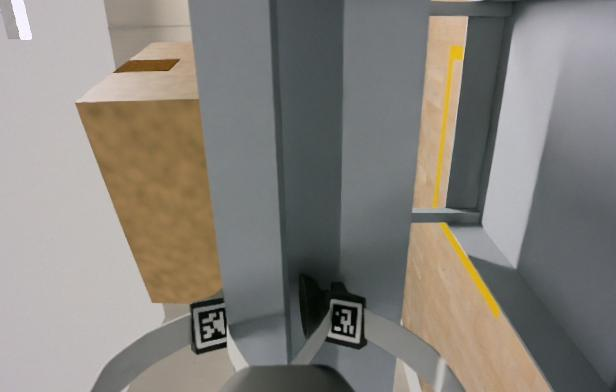

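move(
  blocking=false,
  r1={"base":{"translate_m":0.5,"strafe_m":-0.2},"pace":"slow"},
)

wait(
  seconds=8,
)

wait(
  seconds=0.3,
  cameras=["r1_head_camera","r1_wrist_camera"],
)

Scene clock: 633.53 s.
move: r1 moving
r1.base_odometry: x=-2.031 y=-0.122 heading=+1.180
r1.turned_by_wheels: +0.001
r1.turned_by_imu: +0.001
r1.base_tilt: forward=-1.7 right=+1.3
r1.lidar_m: 0.63 1.08 1.75 2.75 3.44 5.11 - 0.26 0.25 0.25 0.25 0.37
r1.base_status: translate_m moving; strafe_m moving
r1.joint_positions: lift_m=+0.648 arm_m=+0.220 wrist_yaw_rad=+0.002 wrist_pitch_rad=-0.011 wrist_roll_rad=+1.572 gripper_m=-0.009
r1.joint_status: not commanded
r1.measured_speeds: translate_m=+0.048 strafe_m=-0.019 rotate_rad=+0.002 lift_m=+0.000 arm_m=+0.000 wrist_yaw_rad=+0.000 wrist_pitch_rad=+0.000 wrist_roll_rad=+0.000
r1.motor_effort: lift_m=+14(14) arm_m=+4(4) wheel_0=+12(15) wheel_1=+4(6) wheel_2=-3(5)
r1.servo_current: wrist_yaw_rad=59(65) wrist_pitch_rad=59(72) wrist_roll_rad=65(65) gripper_m=52(52)
r1.hand_pose: x=+0.6795 y=-0.0867 z=+0.8299 quat_wxyz=(+0.707, +0.707, -0.003, +0.005) (m; r1's base frame)
r1.wrist_depth_mm: - - 121 174 173 - - / - 421 389 183 183 - - / - 410 402 195 194 - - / - 462 445 206 206 - - / - 535 492 220 220 - - / - - 183 189 228 - - / - 158 - 172 157 1499 -
r2: as last shown
r2.lidar_m: 0.68 0.75 3.83 4.94 4.61 1.59 1.07 0.97 1.00 1.29 1.18 1.20
r2.motor_effort: lift_m=+20(20) arm_m=-10(10) wheel_0=+1(2) wheel_1=-5(5) wheel_2=+13(14)
r2.servo_current: wrist_yaw_rad=65(65) wrist_pitch_rad=39(46) wrist_roll_rad=46(59) gripper_m=98(104)
r2.wrist_depth_mm: - - - 169 233 225 218 / - - - 169 234 226 219 / - - - 167 236 227 220 / - - - 168 236 229 222 / - - - 169 239 230 223 / - - 183 171 182 229 224 / - - 262 - 239 229 224
pictures: none

Scene clock: 635.00 s.
earlier move: r1 contact_stop
r1.base_odometry: x=-1.974 y=-0.054 heading=+1.197
r1.turned_by_wheels: +0.017
r1.turned_by_imu: +0.025
r1.base_tilt: forward=-1.6 right=+1.3
r1.lidar_m: 0.66 1.03 1.61 2.74 3.49 5.21 0.45 0.25 0.25 0.25 0.25 0.41
r1.base_status: translate_m contact_stop (by the wheels' count: +0.097 of +0.500); strafe_m contact_stop (by the wheels' count: -0.032 of -0.200)
r1.joint_positions: lift_m=+0.648 arm_m=+0.220 wrist_yaw_rad=+0.001 wrist_pitch_rad=-0.011 wrist_roll_rad=+1.572 gripper_m=-0.009
r1.joint_status: not commanded
r1.measured_speeds: all 0
r1.on_its_own: the wheels are slack since a contact_stop
r1.motor_effort: lift_m=+14(14) arm_m=-4(4) wheel_0=+0(30) wheel_1=+0(29) wheel_2=+0(15)
r1.servo_current: wrist_yaw_rad=52(65) wrist_pitch_rad=59(72) wrist_roll_rad=46(65) gripper_m=52(52)
r1.hand_pose: x=+0.6793 y=-0.0873 z=+0.8299 quat_wxyz=(+0.707, +0.707, -0.004, +0.004) (m; r1's base frame)
r1.wrist_depth_mm: - - - 179 180 - - / - 459 421 190 190 - - / - 413 410 200 199 - - / - 459 445 210 210 - - / - 517 500 221 223 - - / - - 183 186 230 - - / - 157 - 175 155 1661 -
r2.base_odometry: x=-3.488 y=+0.612 heading=-2.150
r2.turned_by_wheels: +0.000
r2.turned_by_imu: +0.000
r2.base_tilt: forward=-0.5 right=+0.1
r2.lidar_m: 0.71 0.73 3.84 4.93 4.63 1.56 1.06 0.96 1.01 1.26 1.19 1.23
r2.base_status: not commanded
r2.joint_positions: lift_m=+0.900 arm_m=+0.300 wrist_yaw_rad=+0.941 wrist_pitch_rad=+0.001 wrist_roll_rad=+0.000 gripper_m=-0.024
r2.joint_status: not commanded
r2.measured_speeds: all 0
r2.motor_effort: lift_m=+20(20) arm_m=-10(10) wheel_0=+1(2) wheel_1=-5(5) wheel_2=+13(14)
r2.servo_current: wrist_yaw_rad=72(72) wrist_pitch_rad=39(52) wrist_roll_rad=33(65) gripper_m=104(111)
r2.hand_pose: x=+0.7117 y=+0.1816 z=+1.0777 quat_wxyz=(+0.891, +0.000, +0.000, +0.453) (m; r2's base frame)
r2.wrist_depth_mm: - - - 170 233 224 217 / - - - 169 235 226 219 / - - - 167 236 229 220 / - - - 168 238 229 222 / - - - 169 238 229 223 / - - 184 170 181 229 223 / - - 262 - 239 228 225
wait: 1.47 of 8 s (r1 has come to rest)
pictures: none

not run: a stop that you did not command came earlier in this reply.

move(
  blocking=false,
  r1={"base":{"translate_m":0.06,"strafe_m":0.12},"joints":{"wrist_yaw_rad":-0.42},"speeds":{"wrist_yaw_rad":0.3},"pace":"slow"},
)

wait(
  seconds=4,
)

wait(
  seconds=0.3,
  cameras=["r1_head_camera","r1_head_right_camera","r2_head_camera"],
)

Scene clock: 640.40 s.
move: r1 moving
r1.base_odometry: x=-1.982 y=-0.045 heading=+1.198
r1.turned_by_wheels: +0.000
r1.turned_by_imu: +0.000
r1.base_tilt: forward=-1.6 right=+1.3
r1.lidar_m: 0.64 1.02 1.61 2.75 3.48 5.21 0.48 0.26 0.25 0.25 0.25 0.39
r1.base_status: translate_m moving; strafe_m moving
r1.joint_positions: lift_m=+0.648 arm_m=+0.220 wrist_yaw_rad=-0.115 wrist_pitch_rad=-0.011 wrist_roll_rad=+1.572 gripper_m=-0.009
r1.joint_status: wrist_yaw_rad moving
r1.measured_speeds: translate_m=+0.022 strafe_m=+0.044 rotate_rad=+0.002 lift_m=+0.000 arm_m=+0.000 wrist_yaw_rad=-0.268 wrist_pitch_rad=+0.000 wrist_roll_rad=+0.000
r1.motor_effort: lift_m=+14(14) arm_m=-4(4) wheel_0=-4(6) wheel_1=+7(8) wheel_2=-1(5)
r1.servo_current: wrist_yaw_rad=124(124) wrist_pitch_rad=65(72) wrist_roll_rad=46(65) gripper_m=52(59)
r1.hand_pose: x=+0.6673 y=-0.1200 z=+0.8299 quat_wxyz=(+0.706, +0.706, -0.045, -0.037) (m; r1's base frame)
r1.wrist_depth_mm: - - - 187 187 1808 - / - - 488 195 194 - - / - 415 410 204 204 - - / - 442 436 213 213 - - / - 500 480 222 223 - - / - - 183 189 230 - - / - 156 - 174 155 1618 -
r2: as last shown
r2.base_tilt: forward=-0.6 right=+0.1
r2.lidar_m: 0.64 0.73 3.84 4.92 4.59 1.55 1.06 0.98 1.01 1.30 1.17 1.21
r2.motor_effort: lift_m=+20(20) arm_m=-9(10) wheel_0=+2(2) wheel_1=-5(5) wheel_2=+13(14)
r2.servo_current: wrist_yaw_rad=52(65) wrist_pitch_rad=39(46) wrist_roll_rad=33(59) gripper_m=98(104)
r2.wrist_depth_mm: - - - 169 235 225 218 / - - - 169 234 225 220 / - - - 167 236 227 220 / - - - 168 237 229 222 / - - - 169 237 229 224 / - - 184 170 181 229 224 / - - 262 - 240 228 224
pictures: none

Scene clock: 642.53 s.
earlier move: r1 done
r1.base_odometry: x=-2.063 y=+0.045 heading=+1.196
r1.turned_by_wheels: -0.002
r1.turned_by_imu: -0.001
r1.base_tilt: forward=-1.6 right=+1.3
r1.lidar_m: 0.58 0.92 1.59 2.61 3.31 5.21 - 0.40 0.31 0.31 0.35 0.58
r1.base_status: done
r1.joint_positions: lift_m=+0.648 arm_m=+0.220 wrist_yaw_rad=-0.425 wrist_pitch_rad=-0.011 wrist_roll_rad=+1.572 gripper_m=-0.009
r1.joint_status: all done
r1.measured_speeds: all 0
r1.motor_effort: lift_m=+14(14) arm_m=+4(4) wheel_0=-9(13) wheel_1=+1(11) wheel_2=-6(9)
r1.servo_current: wrist_yaw_rad=33(150) wrist_pitch_rad=65(72) wrist_roll_rad=33(72) gripper_m=52(59)
r1.hand_pose: x=+0.6176 y=-0.1985 z=+0.8299 quat_wxyz=(+0.692, +0.691, -0.153, -0.145) (m; r1's base frame)
r1.wrist_depth_mm: - - - 238 244 243 243 / - - - 239 237 1863 1281 / - - - 236 236 - - / - 535 439 235 234 - - / - 449 445 233 233 - - / - 462 181 185 181 - - / - 156 469 173 163 - -
r2.base_odometry: x=-3.488 y=+0.612 heading=-2.150
r2.turned_by_wheels: +0.000
r2.turned_by_imu: +0.000
r2.base_tilt: forward=-0.6 right=+0.0
r2.lidar_m: 0.69 0.71 3.84 4.92 4.60 1.55 1.06 0.97 1.01 1.31 1.17 1.21
r2.base_status: not commanded
r2.joint_positions: lift_m=+0.900 arm_m=+0.300 wrist_yaw_rad=+0.941 wrist_pitch_rad=+0.001 wrist_roll_rad=+0.000 gripper_m=-0.024
r2.joint_status: not commanded
r2.measured_speeds: all 0
r2.motor_effort: lift_m=+20(20) arm_m=-10(10) wheel_0=+2(2) wheel_1=-4(5) wheel_2=+13(14)
r2.servo_current: wrist_yaw_rad=52(72) wrist_pitch_rad=39(46) wrist_roll_rad=46(59) gripper_m=104(111)
r2.hand_pose: x=+0.7117 y=+0.1816 z=+1.0777 quat_wxyz=(+0.891, +0.000, +0.000, +0.453) (m; r2's base frame)
r2.wrist_depth_mm: - - - 169 234 224 218 / - - - 169 234 226 220 / - - - 168 235 227 221 / - - - 168 238 229 222 / - - - 169 238 229 224 / - - 184 171 181 229 224 / - - 262 - 238 227 225
wait: 2.13 of 4 s (r1 has come to rest)
pictures: none

Scene clock: 642.83 s.
r1.base_odometry: x=-2.063 y=+0.045 heading=+1.196
r1.turned_by_wheels: +0.000
r1.turned_by_imu: +0.000
r1.base_tilt: forward=-1.6 right=+1.3
r1.lidar_m: 0.58 0.90 1.59 2.63 3.32 5.21 - 0.38 0.30 0.32 0.36 0.58
r1.base_status: done
r1.joint_positions: lift_m=+0.648 arm_m=+0.220 wrist_yaw_rad=-0.425 wrist_pitch_rad=-0.011 wrist_roll_rad=+1.572 gripper_m=-0.009
r1.joint_status: all done
r1.measured_speeds: all 0
r1.motor_effort: lift_m=+14(14) arm_m=+4(4) wheel_0=-10(13) wheel_1=+1(11) wheel_2=-6(9)
r1.servo_current: wrist_yaw_rad=52(150) wrist_pitch_rad=65(72) wrist_roll_rad=52(72) gripper_m=46(59)
r1.hand_pose: x=+0.6176 y=-0.1985 z=+0.8299 quat_wxyz=(+0.692, +0.691, -0.153, -0.145) (m; r1's base frame)
r1.wrist_depth_mm: - - - 239 243 242 242 / - - - 237 237 1808 1255 / - - - 236 236 - - / - 535 439 236 234 - - / - 449 449 233 234 - - / - 462 181 186 182 - - / - 156 473 173 163 - -
r2.base_odometry: x=-3.488 y=+0.612 heading=-2.150
r2.turned_by_wheels: +0.000
r2.turned_by_imu: +0.000
r2.base_tilt: forward=-0.6 right=+0.0
r2.lidar_m: 0.68 0.73 3.81 4.94 4.61 1.58 1.07 0.97 1.02 1.29 1.19 1.22
r2.base_status: not commanded
r2.joint_positions: lift_m=+0.900 arm_m=+0.300 wrist_yaw_rad=+0.941 wrist_pitch_rad=+0.001 wrist_roll_rad=+0.000 gripper_m=-0.024
r2.joint_status: not commanded
r2.measured_speeds: all 0
r2.motor_effort: lift_m=+20(20) arm_m=-9(10) wheel_0=+1(2) wheel_1=-5(5) wheel_2=+14(14)
r2.servo_current: wrist_yaw_rad=52(72) wrist_pitch_rad=46(46) wrist_roll_rad=65(59) gripper_m=104(111)
r2.hand_pose: x=+0.7117 y=+0.1816 z=+1.0777 quat_wxyz=(+0.891, +0.000, +0.000, +0.453) (m; r2's base frame)
r2.wrist_depth_mm: - - - 169 234 225 219 / - - - 169 235 226 220 / - - - 167 235 228 220 / - - - 167 237 229 222 / - - - 169 238 230 224 / - - 183 170 181 229 224 / - - 262 - 238 229 225
wait: 0.30 s; at rest by 0.27 s
pictures: r1_head_camera, r1_head_right_camera, r2_head_camera
Images, in order (width x height): r1_head_camera 420x560, r1_head_right_camera 420x672, r2_head_camera 420x560.

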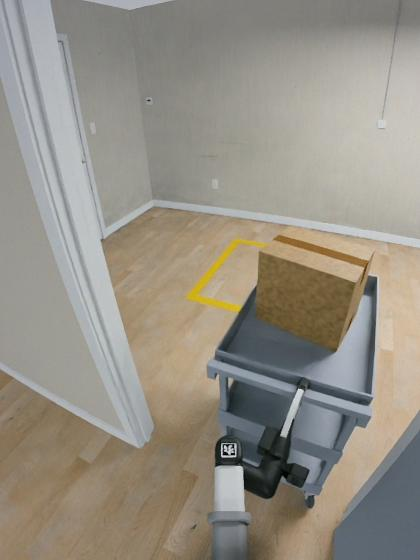

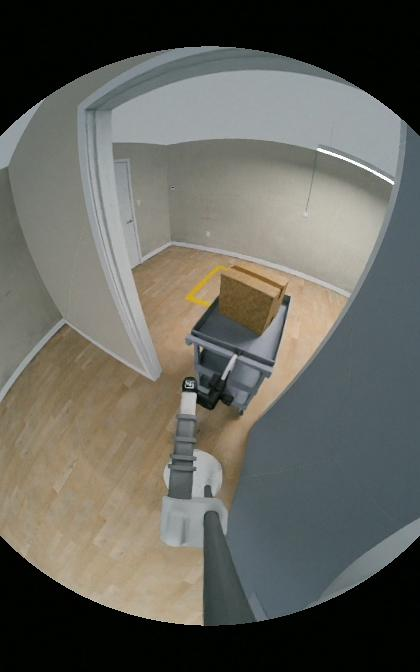

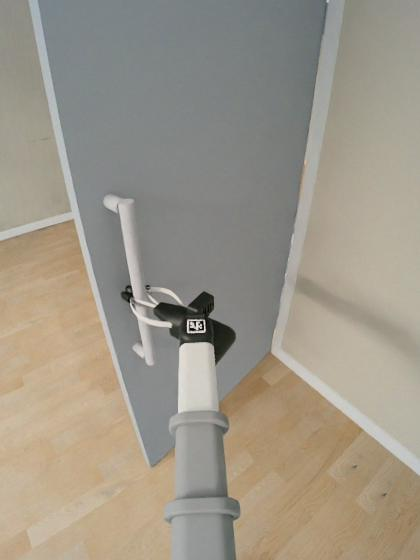

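move(
  blocking=false,
  r1={"base":{"translate_m":0.5,"strafe_m":-0.19},"pace":"slow"},
)

wait(
  seconds=8,
)

wait(
  seconds=0.3,
  cameras=["r1_head_camera","r1_head_right_camera"],
)

Scene clock: 656.27 s.
move: r1 moving
r1.base_odometry: x=-2.055 y=+0.055 heading=+1.196
r1.turned_by_wheels: +0.000
r1.turned_by_imu: +0.000
r1.base_tilt: forward=-1.6 right=+1.3
r1.lidar_m: 0.59 0.91 1.57 2.61 3.31 5.23 - 0.39 0.32 0.31 0.37 0.58
r1.base_status: translate_m moving; strafe_m moving
r1.joint_positions: lift_m=+0.648 arm_m=+0.220 wrist_yaw_rad=-0.425 wrist_pitch_rad=-0.011 wrist_roll_rad=+1.572 gripper_m=-0.009
r1.joint_status: not commanded
r1.measured_speeds: translate_m=+0.049 strafe_m=-0.018 rotate_rad=+0.005 lift_m=+0.000 arm_m=+0.000 wrist_yaw_rad=+0.000 wrist_pitch_rad=+0.000 wrist_roll_rad=+0.000
r1.motor_effort: lift_m=+14(14) arm_m=+4(4) wheel_0=+6(7) wheel_1=+4(4) wheel_2=-9(13)
r1.servo_current: wrist_yaw_rad=39(65) wrist_pitch_rad=65(72) wrist_roll_rad=46(52) gripper_m=52(52)
r1.hand_pose: x=+0.6175 y=-0.1986 z=+0.8299 quat_wxyz=(+0.692, +0.691, -0.153, -0.145) (m; r1's base frame)
r1.wrist_depth_mm: - - - 236 241 241 243 / - - - 236 236 1921 1281 / - - - 236 235 - - / - 449 436 234 233 - - / - 449 445 233 232 - - / - 459 183 187 230 - - / - 157 469 172 163 - -
r2: as last shown
r2.lidar_m: 0.68 0.72 3.84 4.93 4.60 1.56 1.05 0.97 1.00 1.26 1.18 1.22
r2.motor_effort: lift_m=+20(20) arm_m=-10(10) wheel_0=+2(2) wheel_1=-5(5) wheel_2=+13(14)
r2.servo_current: wrist_yaw_rad=65(65) wrist_pitch_rad=39(39) wrist_roll_rad=46(59) gripper_m=98(104)
r2.wrist_depth_mm: - - - 169 234 224 217 / - - - 169 235 226 220 / - - - 167 236 226 221 / - - - 168 237 229 222 / - - - 170 238 229 224 / - - 183 171 181 230 224 / - - 260 - 238 228 224
pictures: none

Scene clock: 662.33 s.
earlier move: r1 done
r1.base_odometry: x=-1.704 y=+0.442 heading=+1.197
r1.turned_by_wheels: +0.001
r1.turned_by_imu: +0.004
r1.base_tilt: forward=-1.6 right=+1.2
r1.lidar_m: 0.60 2.75 0.67 2.60 3.30 5.71 0.56 0.29 0.25 0.26 2.80 0.56
r1.base_status: done
r1.joint_positions: lift_m=+0.648 arm_m=+0.220 wrist_yaw_rad=-0.417 wrist_pitch_rad=-0.011 wrist_roll_rad=+1.572 gripper_m=-0.009
r1.joint_status: not commanded
r1.measured_speeds: all 0
r1.motor_effort: lift_m=+14(14) arm_m=+4(4) wheel_0=+9(15) wheel_1=+4(8) wheel_2=+1(13)
r1.servo_current: wrist_yaw_rad=46(72) wrist_pitch_rad=72(78) wrist_roll_rad=39(72) gripper_m=59(59)
r1.hand_pose: x=+0.6191 y=-0.1968 z=+0.8299 quat_wxyz=(+0.692, +0.691, -0.150, -0.142) (m; r1's base frame)
r1.wrist_depth_mm: - - - 234 233 236 236 / - - - 234 232 1808 1281 / - - - 233 233 - - / - 442 433 233 233 - - / - 449 445 232 231 - - / - 466 183 188 230 - - / - 157 473 172 163 - -
r2.base_odometry: x=-3.488 y=+0.612 heading=-2.150
r2.turned_by_wheels: +0.000
r2.turned_by_imu: +0.001
r2.base_tilt: forward=-0.6 right=+0.0
r2.lidar_m: 0.69 0.73 3.83 4.94 4.61 1.57 1.05 0.95 0.99 1.28 1.18 1.19
r2.base_status: not commanded
r2.joint_positions: lift_m=+0.900 arm_m=+0.300 wrist_yaw_rad=+0.941 wrist_pitch_rad=+0.001 wrist_roll_rad=+0.000 gripper_m=-0.024
r2.joint_status: not commanded
r2.measured_speeds: all 0
r2.motor_effort: lift_m=+20(20) arm_m=-9(10) wheel_0=+2(2) wheel_1=-5(5) wheel_2=+13(14)
r2.servo_current: wrist_yaw_rad=59(72) wrist_pitch_rad=46(52) wrist_roll_rad=46(59) gripper_m=104(111)
r2.hand_pose: x=+0.7117 y=+0.1816 z=+1.0777 quat_wxyz=(+0.891, +0.000, +0.000, +0.453) (m; r2's base frame)
r2.wrist_depth_mm: - - - 169 234 224 218 / - - - 169 234 226 219 / - - - 167 236 227 221 / - - - 168 237 229 223 / - - - 169 239 229 223 / - - 184 171 182 230 225 / - - 263 - 239 228 225
wait: 6.07 of 8 s (r1 has come to rest)
pictures: none

Scene clock: 662.63 s.
r1.base_odometry: x=-1.704 y=+0.442 heading=+1.197
r1.turned_by_wheels: +0.000
r1.turned_by_imu: +0.000
r1.base_tilt: forward=-1.6 right=+1.2
r1.lidar_m: 0.60 2.74 0.68 2.59 3.27 5.75 0.57 0.30 0.25 0.26 2.80 0.57
r1.base_status: done
r1.joint_positions: lift_m=+0.648 arm_m=+0.220 wrist_yaw_rad=-0.417 wrist_pitch_rad=-0.011 wrist_roll_rad=+1.572 gripper_m=-0.009
r1.joint_status: not commanded
r1.measured_speeds: all 0
r1.motor_effort: lift_m=+14(14) arm_m=+4(4) wheel_0=+10(15) wheel_1=+4(8) wheel_2=+1(13)
r1.servo_current: wrist_yaw_rad=39(72) wrist_pitch_rad=59(78) wrist_roll_rad=52(72) gripper_m=46(59)
r1.hand_pose: x=+0.6191 y=-0.1968 z=+0.8299 quat_wxyz=(+0.692, +0.691, -0.150, -0.142) (m; r1's base frame)
r1.wrist_depth_mm: - - - 233 233 237 236 / - - - 233 233 1921 1255 / - - - 232 232 - - / - 442 436 232 231 - - / - 449 449 233 231 - - / - 462 183 187 230 - - / - 156 477 172 163 - -
r2.base_odometry: x=-3.488 y=+0.612 heading=-2.150
r2.turned_by_wheels: +0.000
r2.turned_by_imu: +0.000
r2.base_tilt: forward=-0.6 right=+0.0
r2.lidar_m: 0.69 0.74 3.83 4.93 4.63 1.54 1.06 0.99 0.99 1.26 1.19 1.22
r2.base_status: not commanded
r2.joint_positions: lift_m=+0.900 arm_m=+0.300 wrist_yaw_rad=+0.941 wrist_pitch_rad=+0.001 wrist_roll_rad=+0.000 gripper_m=-0.024
r2.joint_status: not commanded
r2.measured_speeds: all 0
r2.motor_effort: lift_m=+20(20) arm_m=-10(10) wheel_0=+1(2) wheel_1=-5(5) wheel_2=+13(14)
r2.servo_current: wrist_yaw_rad=52(72) wrist_pitch_rad=39(52) wrist_roll_rad=33(59) gripper_m=104(111)
r2.hand_pose: x=+0.7117 y=+0.1816 z=+1.0777 quat_wxyz=(+0.891, +0.000, +0.000, +0.453) (m; r2's base frame)
r2.wrist_depth_mm: - - - 169 233 225 218 / - - - 169 234 226 220 / - - - 167 236 227 220 / - - - 168 236 229 222 / - - - 169 238 229 223 / - - 184 170 181 229 224 / - - 260 - 240 228 224
wait: 0.30 s; at rest by 0.27 s
pictures: r1_head_camera, r1_head_right_camera
Images, in order (width x height): r1_head_camera 420x560, r1_head_right_camera 420x672.

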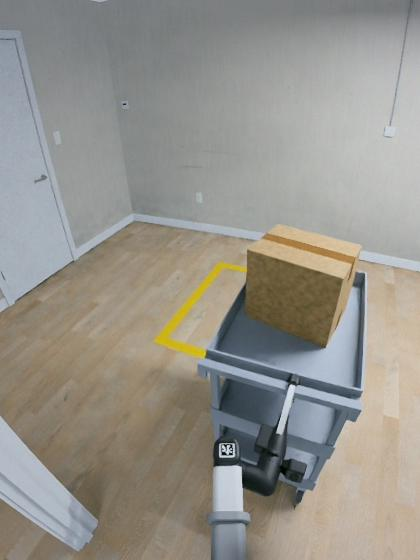

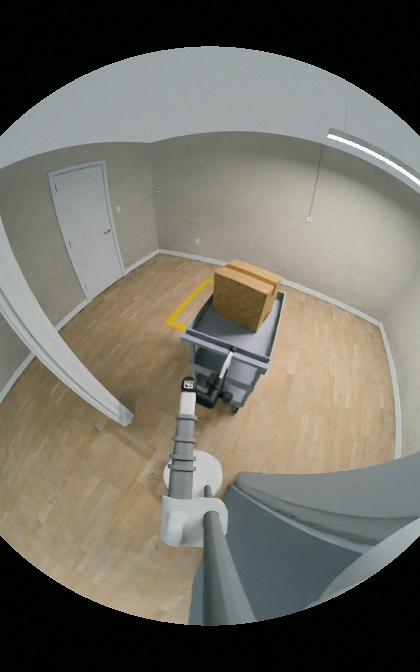

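move(
  blocking=false,
  r1={"base":{"translate_m":0.28,"strafe_m":-0.13},"pace":"slow"},
)

wait(
  seconds=6,
)

move(
  blocking=false,
  r1={"base":{"translate_m":-0.08,"strafe_m":-0.42},"joints":{"wrist_yaw_rad":-0.05},"speeds":{"wrist_yaw_rad":0.09},"pace":"slow"},
)

wait(
  seconds=8,
)

wait(
  seconds=0.3,
  cameras=["r1_head_camera","r1_wrist_camera"],
)

Scene clock: 681.63 s.
move: r1 moving
r1.base_odometry: x=-1.694 y=+0.451 heading=+1.198
r1.turned_by_wheels: +0.001
r1.turned_by_imu: +0.001
r1.base_tilt: forward=-1.6 right=+1.3
r1.lidar_m: 0.58 2.76 0.67 2.58 3.31 5.77 0.54 0.29 0.25 0.28 2.81 0.56
r1.base_status: translate_m moving; strafe_m moving
r1.joint_positions: lift_m=+0.648 arm_m=+0.220 wrist_yaw_rad=-0.417 wrist_pitch_rad=-0.011 wrist_roll_rad=+1.572 gripper_m=-0.009
r1.joint_status: not commanded
r1.measured_speeds: translate_m=+0.048 strafe_m=-0.023 rotate_rad=-0.002 lift_m=+0.000 arm_m=+0.000 wrist_yaw_rad=+0.000 wrist_pitch_rad=+0.000 wrist_roll_rad=+0.000
r1.motor_effort: lift_m=+14(14) arm_m=+4(4) wheel_0=+12(16) wheel_1=+5(7) wheel_2=-3(5)
r1.servo_current: wrist_yaw_rad=59(65) wrist_pitch_rad=65(65) wrist_roll_rad=26(65) gripper_m=52(52)
r1.hand_pose: x=+0.6191 y=-0.1968 z=+0.8299 quat_wxyz=(+0.692, +0.691, -0.150, -0.142) (m; r1's base frame)
r1.wrist_depth_mm: - - - 234 238 237 236 / - - - 234 232 1808 1281 / - - - 234 232 - - / - 442 433 232 232 - - / - 449 442 232 230 - - / - 462 184 190 229 - - / - 157 477 170 163 - -
r2: as last shown
r2.lidar_m: 0.68 0.74 3.81 4.92 4.60 1.58 1.06 0.97 1.01 1.27 1.18 1.22
r2.motor_effort: lift_m=+20(20) arm_m=-10(10) wheel_0=+2(2) wheel_1=-4(5) wheel_2=+13(14)
r2.servo_current: wrist_yaw_rad=65(72) wrist_pitch_rad=39(46) wrist_roll_rad=39(59) gripper_m=104(111)
r2.wrist_depth_mm: - - - 169 234 224 218 / - - - 169 235 226 220 / - - - 167 236 227 220 / - - - 168 237 229 222 / - - - 169 238 230 223 / - - 184 170 181 229 224 / - - 260 - 240 228 226
pictures: none

Scene clock: 685.40 s.
earlier move: r1 done
r1.base_odometry: x=-1.481 y=+0.655 heading=+1.199
r1.turned_by_wheels: +0.000
r1.turned_by_imu: +0.002
r1.base_tilt: forward=-1.6 right=+1.3
r1.lidar_m: 0.57 2.74 0.74 0.70 3.32 6.04 0.45 0.32 0.32 2.22 2.81 0.57
r1.base_status: done
r1.joint_positions: lift_m=+0.648 arm_m=+0.220 wrist_yaw_rad=-0.417 wrist_pitch_rad=-0.011 wrist_roll_rad=+1.572 gripper_m=-0.009
r1.joint_status: not commanded
r1.measured_speeds: all 0
r1.motor_effort: lift_m=+14(14) arm_m=+4(4) wheel_0=+10(16) wheel_1=+4(8) wheel_2=+2(5)
r1.servo_current: wrist_yaw_rad=52(72) wrist_pitch_rad=72(72) wrist_roll_rad=39(72) gripper_m=52(59)
r1.hand_pose: x=+0.6192 y=-0.1967 z=+0.8299 quat_wxyz=(+0.692, +0.691, -0.150, -0.142) (m; r1's base frame)
r1.wrist_depth_mm: - - - 244 249 249 247 / - - - 244 244 1661 1255 / - - - 239 239 1921 - / - - 469 236 236 831 - / - 445 442 234 235 - - / - 455 182 188 231 809 - / - 156 462 169 163 - -
r2.base_odometry: x=-3.488 y=+0.612 heading=-2.150
r2.turned_by_wheels: +0.000
r2.turned_by_imu: +0.001
r2.base_tilt: forward=-0.6 right=+0.0
r2.lidar_m: 0.69 0.72 3.83 4.92 4.62 1.58 1.04 0.98 1.00 1.26 1.15 1.21
r2.base_status: not commanded
r2.joint_positions: lift_m=+0.900 arm_m=+0.300 wrist_yaw_rad=+0.941 wrist_pitch_rad=+0.001 wrist_roll_rad=+0.000 gripper_m=-0.024
r2.joint_status: not commanded
r2.measured_speeds: all 0
r2.motor_effort: lift_m=+20(20) arm_m=-10(10) wheel_0=+1(2) wheel_1=-5(5) wheel_2=+13(14)
r2.servo_current: wrist_yaw_rad=72(72) wrist_pitch_rad=46(46) wrist_roll_rad=46(65) gripper_m=104(111)
r2.hand_pose: x=+0.7117 y=+0.1816 z=+1.0777 quat_wxyz=(+0.891, +0.000, +0.000, +0.453) (m; r2's base frame)
r2.wrist_depth_mm: - - - 169 233 224 218 / - - - 169 235 225 220 / - - - 167 236 227 221 / - - - 168 236 228 223 / - - - 169 238 229 224 / - - 183 170 181 229 224 / - - 260 - 239 227 226
wait: 3.77 of 6 s (r1 has come to rest)
pictures: none

Scene clock: 685.90 s.
move: r1 moving
r1.base_odometry: x=-1.470 y=+0.648 heading=+1.200
r1.turned_by_wheels: +0.001
r1.turned_by_imu: +0.001
r1.base_tilt: forward=-1.6 right=+1.3
r1.lidar_m: 0.57 2.75 0.79 0.70 3.35 6.04 0.42 0.32 0.35 2.19 2.80 0.58
r1.base_status: translate_m moving; strafe_m moving
r1.joint_positions: lift_m=+0.648 arm_m=+0.220 wrist_yaw_rad=-0.379 wrist_pitch_rad=-0.011 wrist_roll_rad=+1.572 gripper_m=-0.009
r1.joint_status: wrist_yaw_rad moving
r1.measured_speeds: translate_m=-0.010 strafe_m=-0.050 rotate_rad=+0.000 lift_m=+0.000 arm_m=+0.000 wrist_yaw_rad=+0.091 wrist_pitch_rad=+0.000 wrist_roll_rad=+0.000
r1.motor_effort: lift_m=+14(14) arm_m=+3(4) wheel_0=+11(15) wheel_1=-2(5) wheel_2=+7(7)
r1.servo_current: wrist_yaw_rad=33(65) wrist_pitch_rad=65(72) wrist_roll_rad=52(59) gripper_m=46(52)
r1.hand_pose: x=+0.6264 y=-0.1880 z=+0.8299 quat_wxyz=(+0.695, +0.694, -0.137, -0.129) (m; r1's base frame)
r1.wrist_depth_mm: - - - - 243 245 243 / - - - 238 238 1863 1255 / - - - 237 236 - - / - - 436 235 234 - - / - 449 442 232 233 - - / - 459 182 185 231 820 - / - 157 466 172 164 - -
r2: as last shown
r2.turned_by_imu: +0.000
r2.base_tilt: forward=-0.6 right=+0.1
r2.lidar_m: 0.68 0.70 3.83 4.91 4.62 1.55 1.07 0.96 1.00 1.28 1.17 1.23
r2.motor_effort: lift_m=+20(20) arm_m=-10(10) wheel_0=+2(2) wheel_1=-4(5) wheel_2=+14(14)
r2.servo_current: wrist_yaw_rad=59(72) wrist_pitch_rad=39(46) wrist_roll_rad=52(52) gripper_m=104(111)
r2.wrist_depth_mm: - - - 169 234 224 219 / - - - 169 235 227 220 / - - - 167 236 227 221 / - - - 168 237 228 222 / - - - 169 238 229 224 / - - 183 171 181 229 224 / - - 260 - 238 228 225
pictures: none

Scene clock: 690.00 s.
earlier move: r1 contact_stop
r1.base_odometry: x=-1.305 y=+0.551 heading=+1.154
r1.turned_by_wheels: -0.045
r1.turned_by_imu: -0.047
r1.base_tilt: forward=-1.6 right=+1.3
r1.lidar_m: 0.58 3.04 1.66 0.91 3.42 6.09 0.25 0.25 0.48 2.00 2.48 0.64
r1.base_status: translate_m contact_stop (by the wheels' count: -0.030 of -0.080); strafe_m contact_stop (by the wheels' count: -0.200 of -0.420)
r1.joint_positions: lift_m=+0.648 arm_m=+0.220 wrist_yaw_rad=-0.070 wrist_pitch_rad=-0.011 wrist_roll_rad=+1.572 gripper_m=-0.009
r1.joint_status: all done
r1.measured_speeds: all 0
r1.on_its_own: the wheels are slack since a contact_stop; wrist_yaw_rad is at rest, and its servo_current (117 mA) is outside its rest range (0 to 104 mA)
r1.motor_effort: lift_m=+14(14) arm_m=+3(4) wheel_0=+0(15) wheel_1=+0(32) wheel_2=+0(15)
r1.servo_current: wrist_yaw_rad=117(150) wrist_pitch_rad=65(72) wrist_roll_rad=52(72) gripper_m=46(59)
r1.hand_pose: x=+0.6725 y=-0.1073 z=+0.8299 quat_wxyz=(+0.707, +0.707, -0.029, -0.021) (m; r1's base frame)
r1.wrist_depth_mm: - - - 247 251 253 251 / - - - 245 257 1661 1281 / - - - 241 240 - - / - - 496 238 237 842 - / - 445 442 234 234 - - / - 452 183 187 181 798 - / - 151 455 171 164 - -
r2.base_odometry: x=-3.488 y=+0.612 heading=-2.150
r2.turned_by_wheels: +0.000
r2.turned_by_imu: +0.001
r2.base_tilt: forward=-0.6 right=+0.0
r2.lidar_m: 0.68 0.71 3.84 4.93 4.61 1.58 1.06 0.98 0.99 1.29 1.16 1.22
r2.base_status: not commanded
r2.joint_positions: lift_m=+0.900 arm_m=+0.300 wrist_yaw_rad=+0.941 wrist_pitch_rad=+0.001 wrist_roll_rad=+0.000 gripper_m=-0.024
r2.joint_status: not commanded
r2.measured_speeds: all 0
r2.motor_effort: lift_m=+20(20) arm_m=-10(10) wheel_0=+1(2) wheel_1=-4(5) wheel_2=+13(14)
r2.servo_current: wrist_yaw_rad=65(72) wrist_pitch_rad=39(46) wrist_roll_rad=46(59) gripper_m=104(111)
r2.hand_pose: x=+0.7117 y=+0.1816 z=+1.0777 quat_wxyz=(+0.891, +0.000, +0.000, +0.453) (m; r2's base frame)
r2.wrist_depth_mm: - - - 169 235 225 219 / - - - 169 235 226 219 / - - - 167 236 227 220 / - - - 167 237 229 221 / - - - 169 238 229 223 / - - 184 171 181 229 224 / - - 262 - 239 226 225
wait: 4.10 of 8 s (r1 has come to rest)
pictures: none

not run: a stop that you did not command came earlier in this reply.


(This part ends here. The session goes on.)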